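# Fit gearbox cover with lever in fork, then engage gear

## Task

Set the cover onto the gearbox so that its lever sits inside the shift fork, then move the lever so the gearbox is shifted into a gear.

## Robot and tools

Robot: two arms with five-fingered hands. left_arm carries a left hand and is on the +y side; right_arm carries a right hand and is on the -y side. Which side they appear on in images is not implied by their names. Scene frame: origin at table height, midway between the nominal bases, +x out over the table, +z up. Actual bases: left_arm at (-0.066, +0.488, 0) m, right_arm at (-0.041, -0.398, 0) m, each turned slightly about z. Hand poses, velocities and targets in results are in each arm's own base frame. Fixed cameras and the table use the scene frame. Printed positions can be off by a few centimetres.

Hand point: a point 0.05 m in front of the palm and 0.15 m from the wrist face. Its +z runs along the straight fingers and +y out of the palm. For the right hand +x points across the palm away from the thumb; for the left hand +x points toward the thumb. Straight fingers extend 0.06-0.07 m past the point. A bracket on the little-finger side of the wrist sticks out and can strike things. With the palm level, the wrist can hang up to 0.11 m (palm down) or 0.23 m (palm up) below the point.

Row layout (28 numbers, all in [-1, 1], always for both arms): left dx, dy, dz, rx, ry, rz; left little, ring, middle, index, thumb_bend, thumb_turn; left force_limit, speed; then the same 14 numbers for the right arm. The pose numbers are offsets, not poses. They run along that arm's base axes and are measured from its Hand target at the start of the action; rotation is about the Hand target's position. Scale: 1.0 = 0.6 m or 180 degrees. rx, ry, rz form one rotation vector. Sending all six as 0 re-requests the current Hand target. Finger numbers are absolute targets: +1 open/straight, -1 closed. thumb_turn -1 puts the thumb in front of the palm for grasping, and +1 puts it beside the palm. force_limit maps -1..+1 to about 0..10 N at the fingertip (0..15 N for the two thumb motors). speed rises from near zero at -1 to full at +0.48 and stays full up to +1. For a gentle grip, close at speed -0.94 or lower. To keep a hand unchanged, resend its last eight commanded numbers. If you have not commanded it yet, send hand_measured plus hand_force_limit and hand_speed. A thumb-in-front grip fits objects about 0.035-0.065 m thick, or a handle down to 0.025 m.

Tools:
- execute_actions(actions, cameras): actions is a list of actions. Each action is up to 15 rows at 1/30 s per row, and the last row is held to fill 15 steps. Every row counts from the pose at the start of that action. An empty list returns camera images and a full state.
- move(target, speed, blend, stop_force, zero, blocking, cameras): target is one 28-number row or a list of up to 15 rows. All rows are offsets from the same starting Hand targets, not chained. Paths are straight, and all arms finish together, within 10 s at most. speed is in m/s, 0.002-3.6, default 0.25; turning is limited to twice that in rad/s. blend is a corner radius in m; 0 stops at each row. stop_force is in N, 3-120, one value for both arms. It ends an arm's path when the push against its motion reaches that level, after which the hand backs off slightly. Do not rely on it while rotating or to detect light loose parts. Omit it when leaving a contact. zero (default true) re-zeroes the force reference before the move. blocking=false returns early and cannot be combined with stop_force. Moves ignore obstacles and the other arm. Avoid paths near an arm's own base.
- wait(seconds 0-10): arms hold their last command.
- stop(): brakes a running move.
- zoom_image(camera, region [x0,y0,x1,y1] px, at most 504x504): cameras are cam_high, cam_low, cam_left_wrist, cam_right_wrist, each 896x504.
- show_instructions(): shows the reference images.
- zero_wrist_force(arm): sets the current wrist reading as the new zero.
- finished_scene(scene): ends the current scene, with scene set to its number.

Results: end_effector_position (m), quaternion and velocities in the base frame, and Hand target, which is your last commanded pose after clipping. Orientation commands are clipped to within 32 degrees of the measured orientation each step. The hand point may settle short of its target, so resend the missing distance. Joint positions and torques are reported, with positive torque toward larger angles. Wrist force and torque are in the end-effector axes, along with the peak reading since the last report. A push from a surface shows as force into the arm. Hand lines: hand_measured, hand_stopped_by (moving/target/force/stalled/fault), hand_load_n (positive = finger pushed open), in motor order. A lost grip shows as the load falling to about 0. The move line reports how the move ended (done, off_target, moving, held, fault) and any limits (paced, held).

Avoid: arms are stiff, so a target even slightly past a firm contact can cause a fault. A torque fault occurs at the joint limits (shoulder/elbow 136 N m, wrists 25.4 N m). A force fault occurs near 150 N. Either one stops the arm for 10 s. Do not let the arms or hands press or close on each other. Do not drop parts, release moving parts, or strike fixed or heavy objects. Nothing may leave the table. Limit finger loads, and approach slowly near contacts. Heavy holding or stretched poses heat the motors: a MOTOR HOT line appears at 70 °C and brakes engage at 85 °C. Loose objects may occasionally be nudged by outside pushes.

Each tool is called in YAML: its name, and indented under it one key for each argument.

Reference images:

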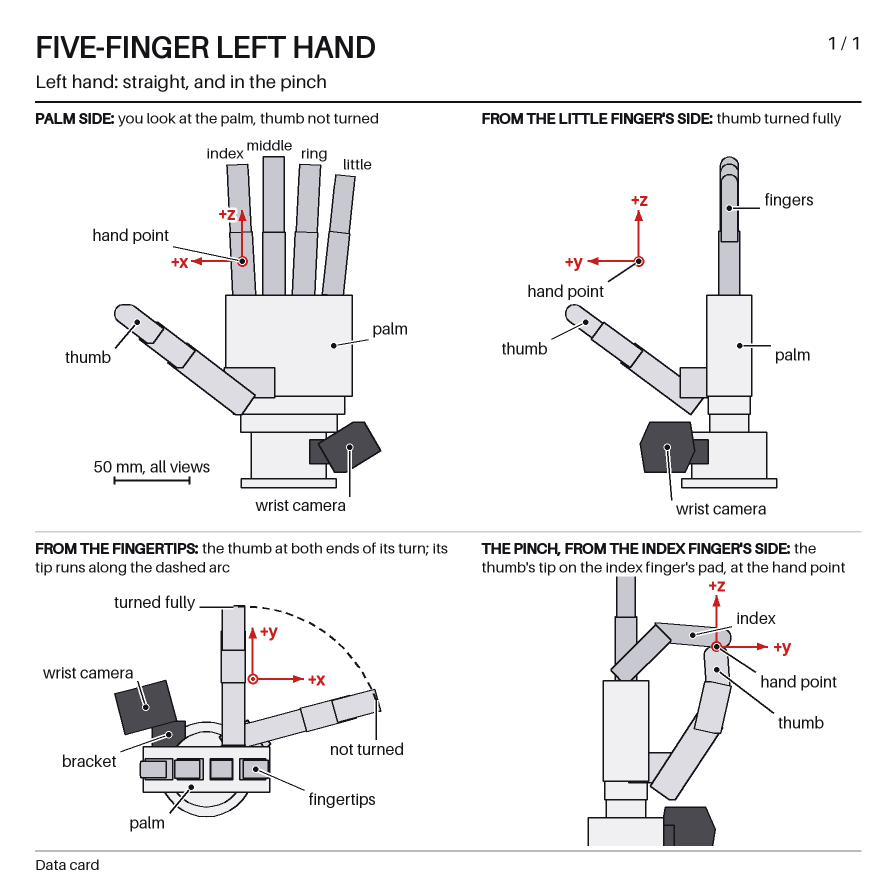

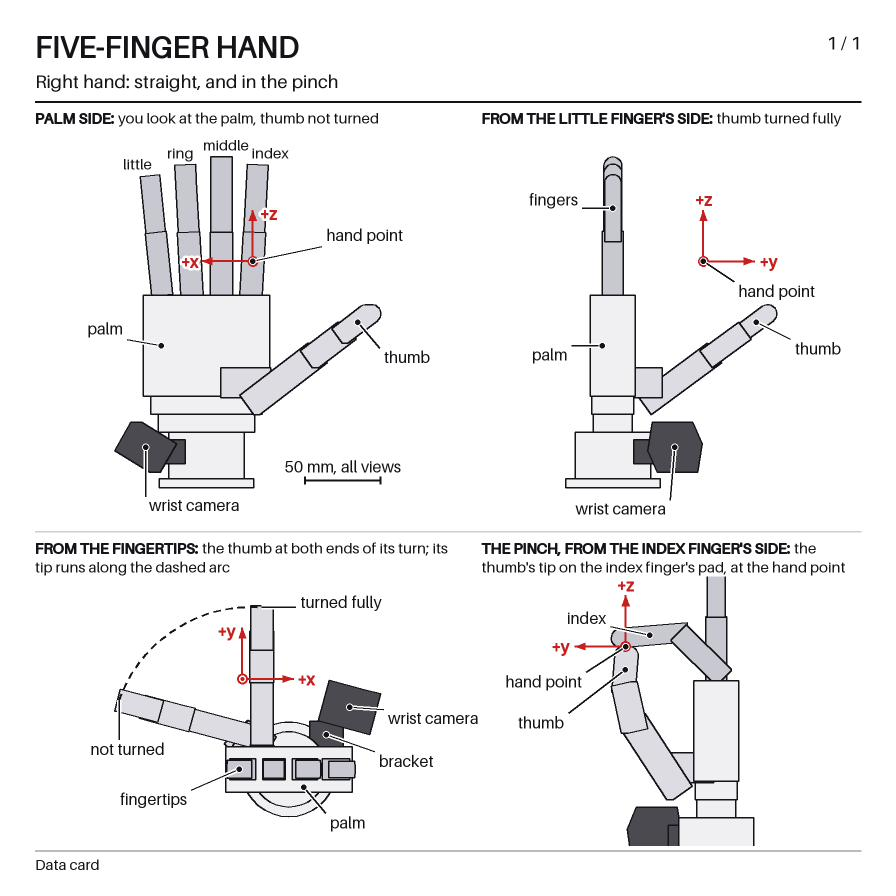

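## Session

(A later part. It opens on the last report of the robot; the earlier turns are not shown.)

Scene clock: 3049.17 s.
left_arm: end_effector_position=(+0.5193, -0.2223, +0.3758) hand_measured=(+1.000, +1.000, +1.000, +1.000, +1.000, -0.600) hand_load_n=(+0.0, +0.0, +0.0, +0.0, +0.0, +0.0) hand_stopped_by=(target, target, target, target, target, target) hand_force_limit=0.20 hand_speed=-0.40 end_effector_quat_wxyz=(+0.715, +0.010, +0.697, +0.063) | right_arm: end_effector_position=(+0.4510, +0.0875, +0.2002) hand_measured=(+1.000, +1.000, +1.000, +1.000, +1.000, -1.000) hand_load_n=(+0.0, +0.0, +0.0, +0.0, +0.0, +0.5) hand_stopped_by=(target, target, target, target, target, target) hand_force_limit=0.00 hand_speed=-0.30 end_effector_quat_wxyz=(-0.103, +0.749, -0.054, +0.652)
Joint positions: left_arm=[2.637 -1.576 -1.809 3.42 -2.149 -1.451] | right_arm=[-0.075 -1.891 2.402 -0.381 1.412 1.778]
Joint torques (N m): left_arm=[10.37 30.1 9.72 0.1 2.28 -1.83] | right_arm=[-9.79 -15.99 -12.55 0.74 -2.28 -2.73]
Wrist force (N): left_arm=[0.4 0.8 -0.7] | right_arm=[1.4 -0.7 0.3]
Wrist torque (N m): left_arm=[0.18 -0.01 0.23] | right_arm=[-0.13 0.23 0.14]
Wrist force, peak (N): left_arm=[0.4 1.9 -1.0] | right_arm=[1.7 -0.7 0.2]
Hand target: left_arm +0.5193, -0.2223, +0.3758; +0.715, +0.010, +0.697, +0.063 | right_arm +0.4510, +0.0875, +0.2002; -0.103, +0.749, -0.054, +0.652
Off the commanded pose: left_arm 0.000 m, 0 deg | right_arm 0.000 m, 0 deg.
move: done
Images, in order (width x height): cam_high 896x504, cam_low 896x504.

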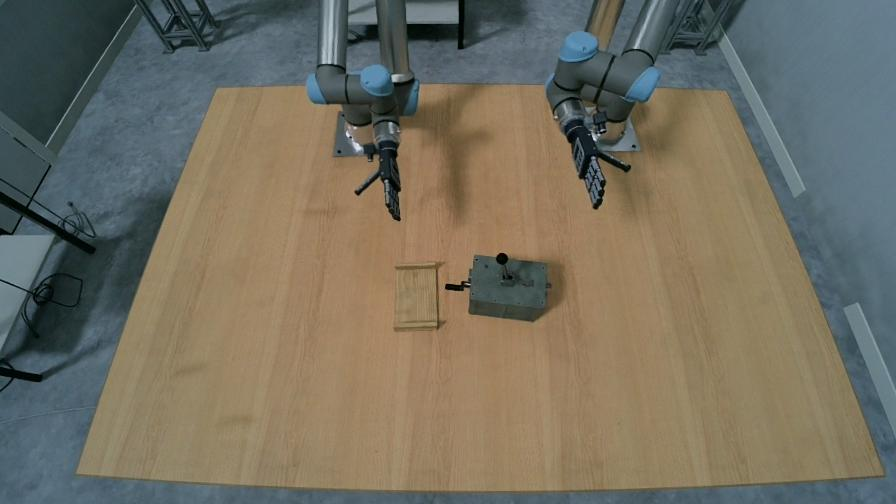

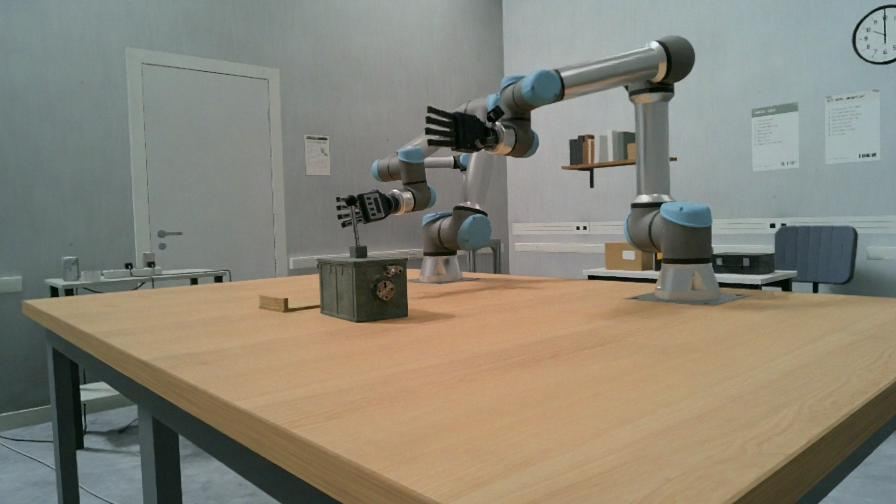

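move:
  target:
    - [0,0,0,0,0,0,1,1,1,1,1,-0.6,0.2,-0.4,0.0483,0.25,0,0,0,0,1,1,1,1,1,-1,0,-0.3]
    - [0,0,0,0,0,0,1,1,1,1,1,-0.6,0.2,-0.4,0.1667,0.25,-0.15,0,0,0,1,1,1,1,1,-1,0,-0.3]
  blend: 0.02
  speed: 0.15
  cameras: ["cam_high","cam_right_wrist","cam_low"]

zoom_image:
  camera: "cam_low"
  region: [362, 265, 412, 315]

zoom_image:
  camera: "cam_high"
  region: [430, 240, 550, 330]

Scene clock: 3084.87 s.
left_arm: end_effector_position=(+0.5193, -0.2223, +0.3758) hand_measured=(+1.000, +1.000, +1.000, +1.000, +1.000, -0.600) hand_load_n=(+0.0, +0.0, +0.0, +0.0, +0.5, +0.0) hand_stopped_by=(target, target, target, target, target, target) hand_force_limit=0.20 hand_speed=-0.40 end_effector_quat_wxyz=(+0.715, +0.010, +0.697, +0.063) | right_arm: end_effector_position=(+0.5510, +0.2375, +0.1102) hand_measured=(+1.000, +1.000, +1.000, +1.000, +1.000, -1.000) hand_load_n=(+0.0, +0.0, +0.0, +0.0, +0.0, +0.5) hand_stopped_by=(target, target, target, target, target, target) hand_force_limit=0.00 hand_speed=-0.30 end_effector_quat_wxyz=(-0.103, +0.749, -0.054, +0.652)
Joint positions: left_arm=[2.637 -1.576 -1.809 3.42 -2.149 -1.451] | right_arm=[0.387 -1.269 2.078 -0.676 1.87 1.839]
Joint torques (N m): left_arm=[10.35 29.52 11.01 0.51 2.46 -1.8] | right_arm=[-10.2 -20.08 -27.14 -3.37 -2.62 -2.65]
Wrist force (N): left_arm=[0.3 0.5 -0.9] | right_arm=[1.4 -0.5 0.3]
Wrist torque (N m): left_arm=[0.15 0.01 0.23] | right_arm=[-0.12 0.25 0.13]
Wrist force, peak (N): left_arm=[0.5 0.8 -1.1] | right_arm=[1.8 -1.3 0.1]
Hand target: left_arm +0.5193, -0.2223, +0.3758; +0.715, +0.010, +0.697, +0.063 | right_arm +0.5511, +0.2375, +0.1102; -0.103, +0.749, -0.054, +0.652
Off the commanded pose: left_arm 0.000 m, 0 deg | right_arm 0.000 m, 0 deg.
move: done
Images, in order (width x height): cam_high 896x504, cam_low 896x504, cam_right_wrist 896x504.

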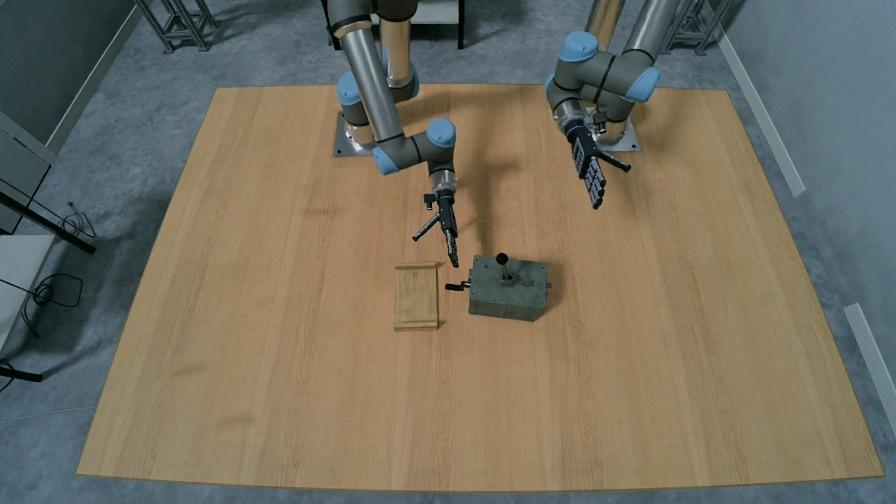

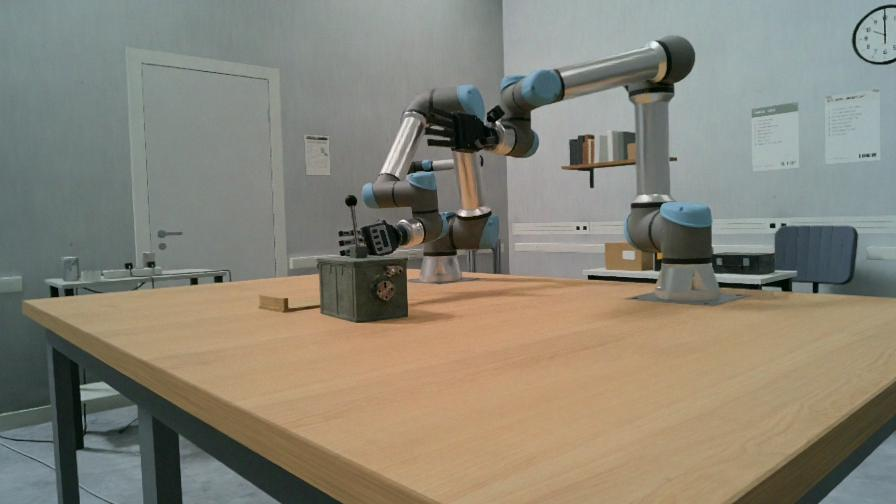

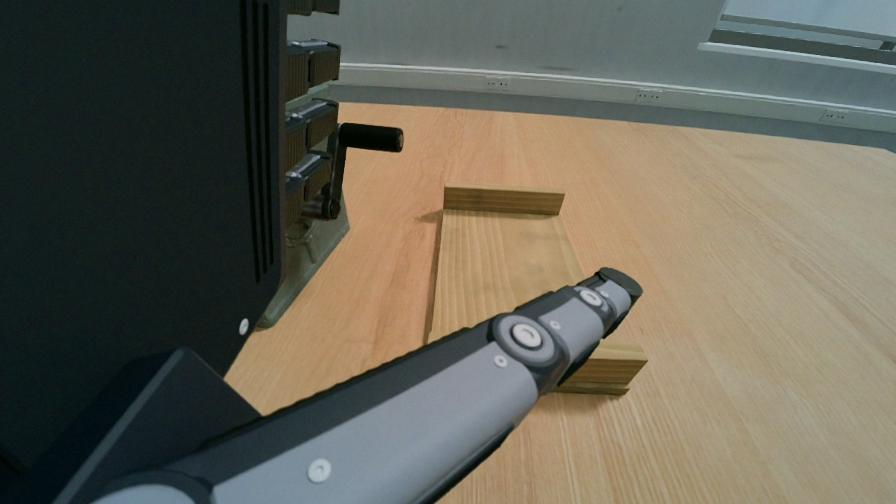

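Scaled by 10.080 from the camera's 896x504 image, which has a finer 1280x720 frame.

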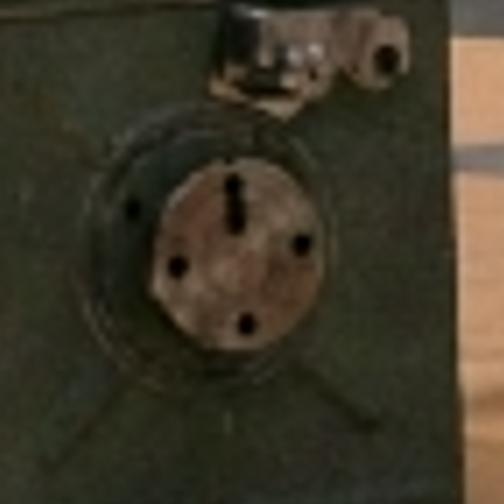

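Scaled by 4.200 from the camera's 896x504 image, which has a finer 1280x720 frame.

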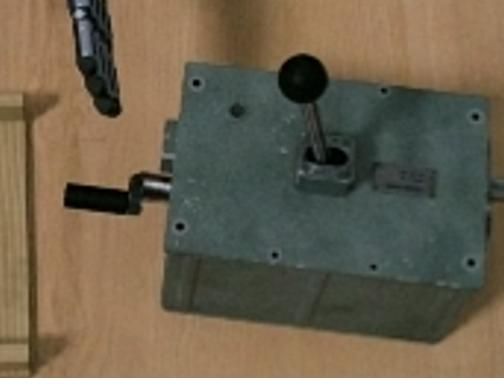

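move:
  target: [0,0,0,0,0,0,1,1,1,1,1,-0.6,0.2,-0.4,0.14,0,0,0,0,0,1,1,1,1,1,-1,0,-0.3]
  speed: 0.03
  stop_force: 4
  cameras: ["cam_high","cam_right_wrist","cam_low"]

zoom_image:
  camera: "cam_low"
  region: [362, 265, 412, 315]

zoom_image:
  camera: "cam_high"
  region: [430, 240, 550, 330]

Scene clock: 3099.77 s.
left_arm: end_effector_position=(+0.5193, -0.2223, +0.3758) hand_measured=(+1.000, +1.000, +1.000, +1.000, +1.000, -0.600) hand_load_n=(+0.0, +0.0, -0.5, +0.0, +0.0, +0.0) hand_stopped_by=(target, target, target, target, target, target) hand_force_limit=0.20 hand_speed=-0.40 end_effector_quat_wxyz=(+0.715, +0.010, +0.697, +0.063) | right_arm: end_effector_position=(+0.6351, +0.2375, +0.1102) hand_measured=(+1.000, +1.000, +1.000, +1.000, +1.000, -1.000) hand_load_n=(+0.0, +0.0, +0.0, +0.0, +0.0, +0.5) hand_stopped_by=(target, target, target, target, target, target) hand_force_limit=0.00 hand_speed=-0.30 end_effector_quat_wxyz=(-0.103, +0.749, -0.054, +0.652)
Joint positions: left_arm=[2.637 -1.576 -1.809 3.42 -2.149 -1.451] | right_arm=[0.318 -1.141 1.882 -0.61 1.802 1.829]
Joint torques (N m): left_arm=[9.81 29.26 10.78 1.24 2.36 -1.79] | right_arm=[-11.84 -26.73 -26.76 0.78 -2.58 -2.52]
Wrist force (N): left_arm=[0.3 0.7 -0.9] | right_arm=[1.5 -0.6 0.2]
Wrist torque (N m): left_arm=[0.17 0.01 0.22] | right_arm=[-0.12 0.26 0.13]
Wrist force, peak (N): left_arm=[0.4 0.9 -1.2] | right_arm=[2.3 -1.1 -0.2]
Hand target: left_arm +0.5193, -0.2223, +0.3758; +0.715, +0.010, +0.697, +0.063 | right_arm +0.6351, +0.2375, +0.1102; -0.103, +0.749, -0.054, +0.652
Off the commanded pose: left_arm 0.000 m, 0 deg | right_arm 0.000 m, 0 deg.
move: done
Images, in order (width x height): cam_high 896x504, cam_low 896x504, cam_right_wrist 896x504.

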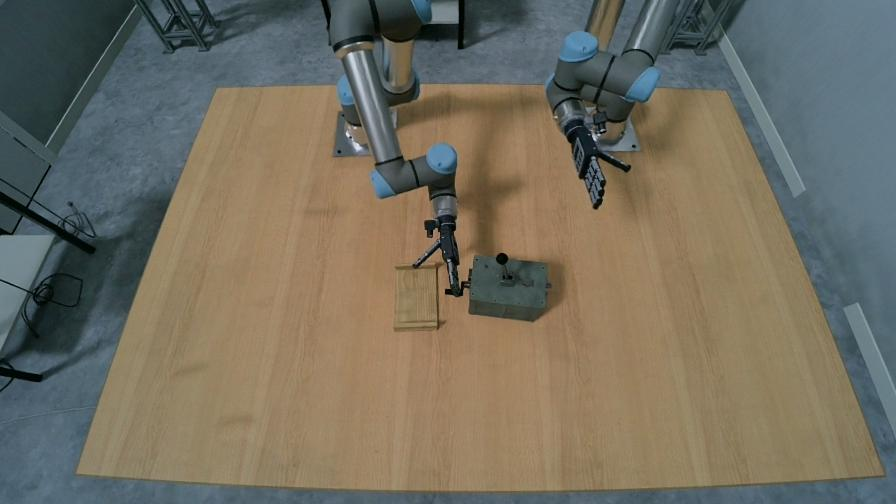

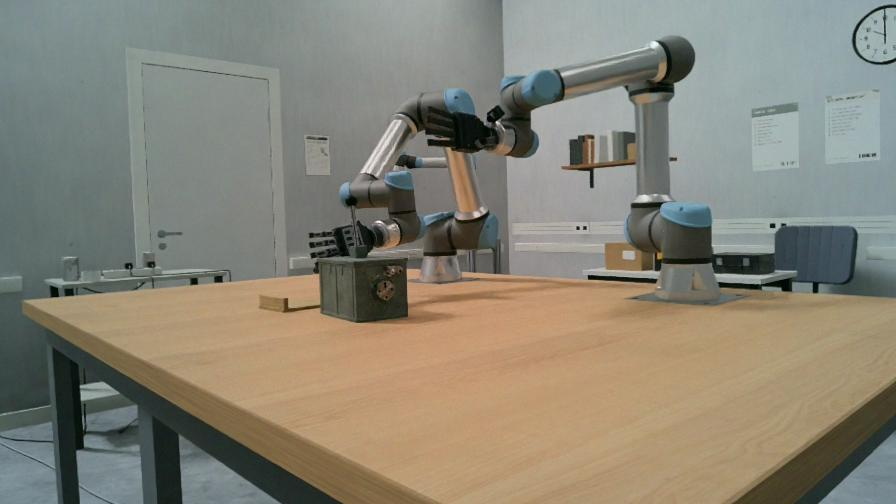

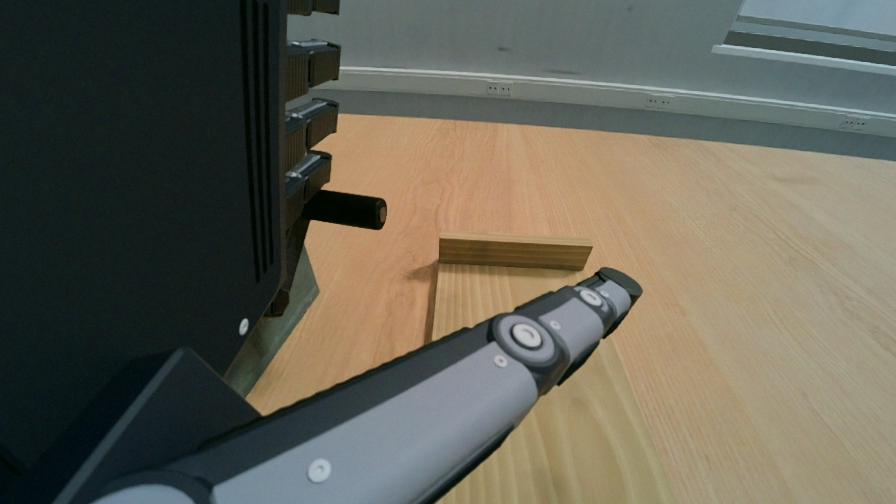

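Scaled by 10.080 from the camera's 896x504 image, which has a finer 1280x720 frame.

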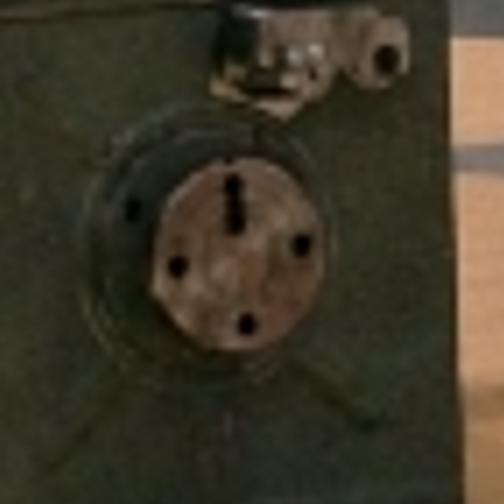

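Scaled by 4.200 from the camera's 896x504 image, which has a finer 1280x720 frame.

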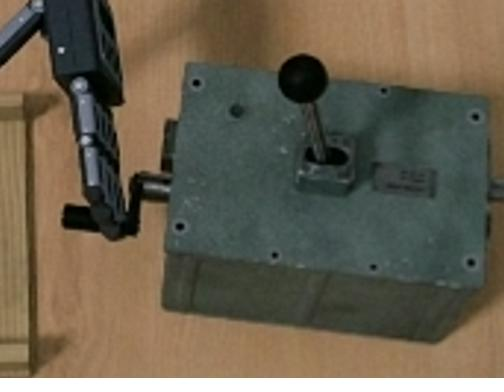

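move:
  target: [0,0,0,0,0,0,1,1,1,1,1,-0.6,0.2,-0.4,0.033,0,-0.04,0,0,0,1,1,1,1,1,-1,0,-0.3]
  speed: 0.03
  stop_force: 4
  cameras: ["cam_high","cam_right_wrist","cam_low"]

zoom_image:
  camera: "cam_low"
  region: [362, 265, 412, 315]

zoom_image:
  camera: "cam_high"
  region: [430, 240, 550, 330]

Scene clock: 3151.03 s.
left_arm: end_effector_position=(+0.5193, -0.2223, +0.3758) hand_measured=(+1.000, +1.000, +1.000, +1.000, +1.000, -0.600) hand_load_n=(+0.5, +0.0, +0.0, +0.5, -0.5, +0.0) hand_stopped_by=(target, target, target, target, target, target) hand_force_limit=0.20 hand_speed=-0.40 end_effector_quat_wxyz=(+0.715, +0.010, +0.697, +0.063) | right_arm: end_effector_position=(+0.6549, +0.2375, +0.0862) hand_measured=(+1.000, +1.000, +1.000, +1.000, +1.000, -1.000) hand_load_n=(+0.0, +0.0, +0.0, -0.5, +0.0, +0.5) hand_stopped_by=(target, target, target, target, target, target) hand_force_limit=0.00 hand_speed=-0.30 end_effector_quat_wxyz=(-0.103, +0.749, -0.054, +0.652)
Joint positions: left_arm=[2.637 -1.576 -1.809 3.42 -2.149 -1.451] | right_arm=[0.305 -1.07 1.848 -0.647 1.789 1.827]
Joint torques (N m): left_arm=[9.91 29 11.61 1.58 2.34 -1.75] | right_arm=[-9.76 -26.63 -25.25 -2.4 -2.87 -2.59]
Wrist force (N): left_arm=[0.3 0.6 -0.9] | right_arm=[4.0 0.0 -0.5]
Wrist torque (N m): left_arm=[0.16 0.02 0.23] | right_arm=[-0.10 0.39 0.29]
Wrist force, peak (N): left_arm=[0.4 1.0 -1.1] | right_arm=[5.1 -0.4 -0.7]
Hand target: left_arm +0.5193, -0.2223, +0.3758; +0.715, +0.010, +0.697, +0.063 | right_arm +0.6549, +0.2375, +0.0862; -0.103, +0.749, -0.054, +0.652
Off the commanded pose: left_arm 0.000 m, 0 deg | right_arm 0.000 m, 0 deg.
move: done
Images, in order (width x height): cam_high 896x504, cam_low 896x504, cam_right_wrist 896x504.

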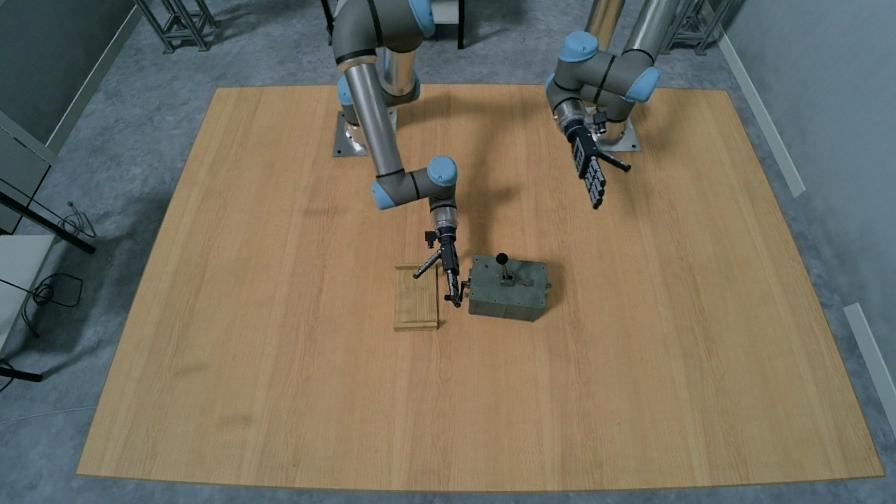

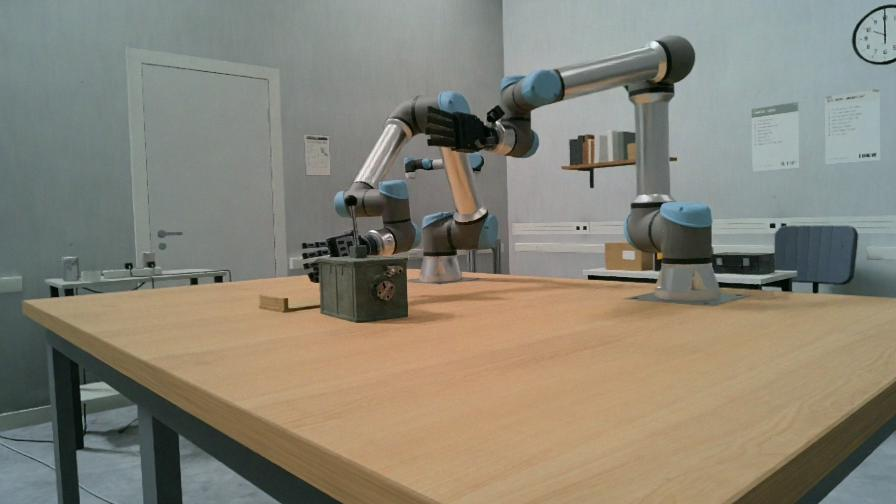

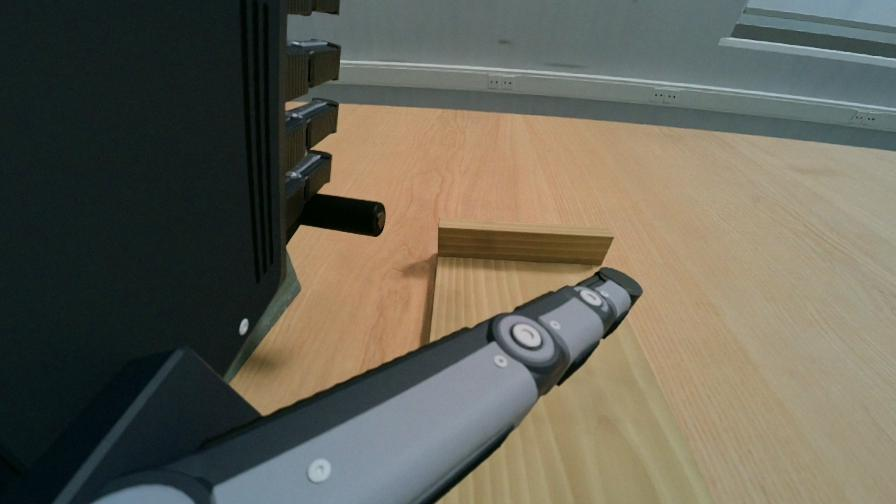

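Scaled by 10.080 from the camera's 896x504 image, which has a finer 1280x720 frame.

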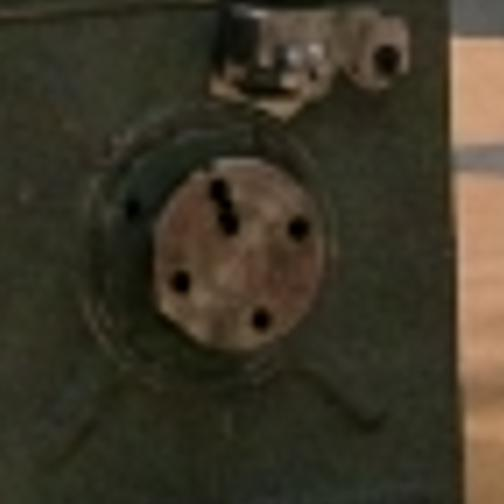

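Scaled by 4.200 from the camera's 896x504 image, which has a finer 1280x720 frame.

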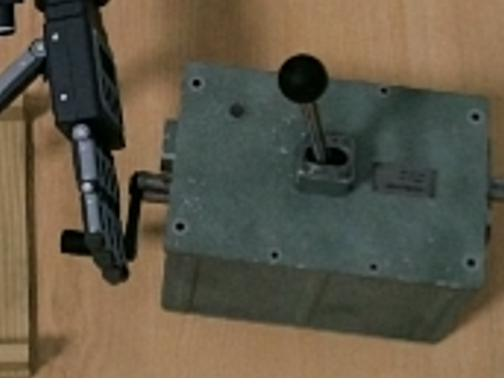

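move:
  target:
    - [0,0,0,0,0,0,1,1,1,1,1,-0.6,0.2,-0.4,-0.03,0,0.05,0,0,0,1,1,1,1,1,-1,0,-0.3]
    - [0,0,0,0,0,0,1,1,1,1,1,-0.6,0.2,-0.4,-0.2,-0.02,0.15,0,0,0,1,1,1,1,1,-1,0,-0.3]
    - [0,0,0,0,0,0,1,1,1,1,1,-0.6,0.2,-0.4,-0.3,-0.2,0.2,0,0,0,1,1,1,1,1,-1,0,-0.3]
  blend: 0.02
  speed: [0.05,0.12,0.15]
  cameras: ["cam_high","cam_low"]

zoom_image:
  camera: "cam_high"
  region: [430, 240, 550, 330]

zoom_image:
  camera: "cam_low"
  region: [310, 190, 420, 330]

Scene clock: 3167.27 s.
left_arm: end_effector_position=(+0.5193, -0.2223, +0.3758) hand_measured=(+1.000, +1.000, +1.000, +1.000, +1.000, -0.600) hand_load_n=(+0.0, +0.0, +0.0, +0.0, +0.0, +0.0) hand_stopped_by=(target, target, target, target, target, target) hand_force_limit=0.20 hand_speed=-0.40 end_effector_quat_wxyz=(+0.715, +0.010, +0.697, +0.063) | right_arm: end_effector_position=(+0.4749, +0.1175, +0.2061) hand_measured=(+1.000, +1.000, +1.000, +1.000, +1.000, -1.000) hand_load_n=(+0.0, +0.0, +0.0, +0.0, +0.0, +0.0) hand_stopped_by=(target, target, target, target, target, target) hand_force_limit=0.00 hand_speed=-0.30 end_effector_quat_wxyz=(-0.103, +0.749, -0.054, +0.652)
Joint positions: left_arm=[2.637 -1.576 -1.809 3.42 -2.149 -1.451] | right_arm=[0.064 -1.779 2.309 -0.402 1.55 1.796]
Joint torques (N m): left_arm=[9.54 29.13 11.77 1.6 2.31 -1.79] | right_arm=[-13.31 -21.03 -10.74 0.76 -2.61 -2.51]
Wrist force (N): left_arm=[0.4 0.6 -0.9] | right_arm=[1.2 -1.0 0.1]
Wrist torque (N m): left_arm=[0.17 0.00 0.23] | right_arm=[-0.16 0.25 0.12]
Wrist force, peak (N): left_arm=[0.5 1.0 -1.0] | right_arm=[5.1 -0.5 -0.9]
Hand target: left_arm +0.5193, -0.2223, +0.3758; +0.715, +0.010, +0.697, +0.063 | right_arm +0.4749, +0.1175, +0.2062; -0.103, +0.749, -0.054, +0.652
Off the commanded pose: left_arm 0.000 m, 0 deg | right_arm 0.000 m, 0 deg.
move: done; blend cut to 0.0175 m at target 1
Images, in order (width x height): cam_high 896x504, cam_low 896x504.

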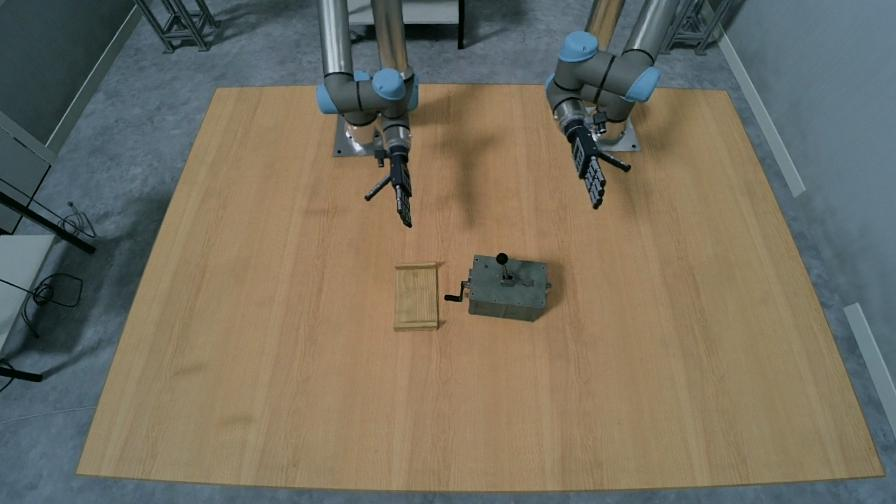

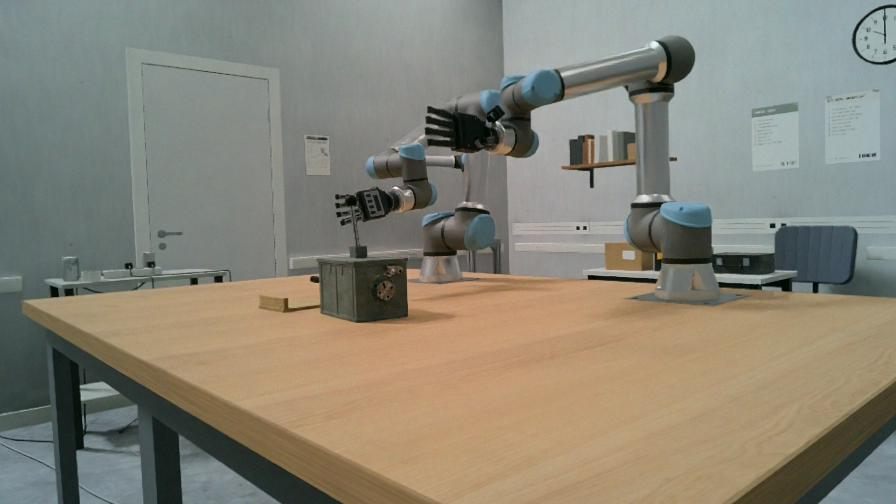

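Scaled by 4.200 from the camera's 896x504 image, which has a finer 1280x720 frame.

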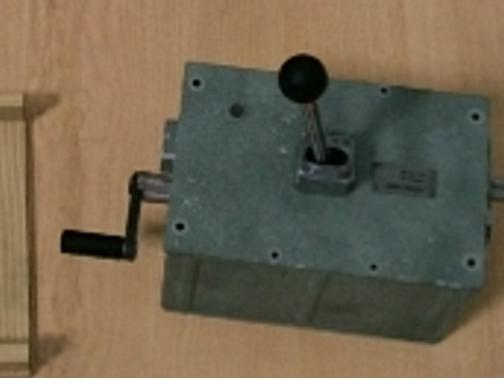

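Scaled by 3.600 from the camera's 896x504 image, which has a finer 1280x720 frame.

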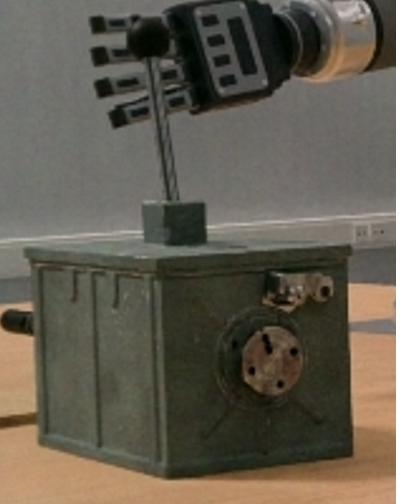

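All good; the gear is engaged (the output flange now follows the crank). Finishing scene 1.

finished_scene:
  scene: 1

The scene is finished: the task was done.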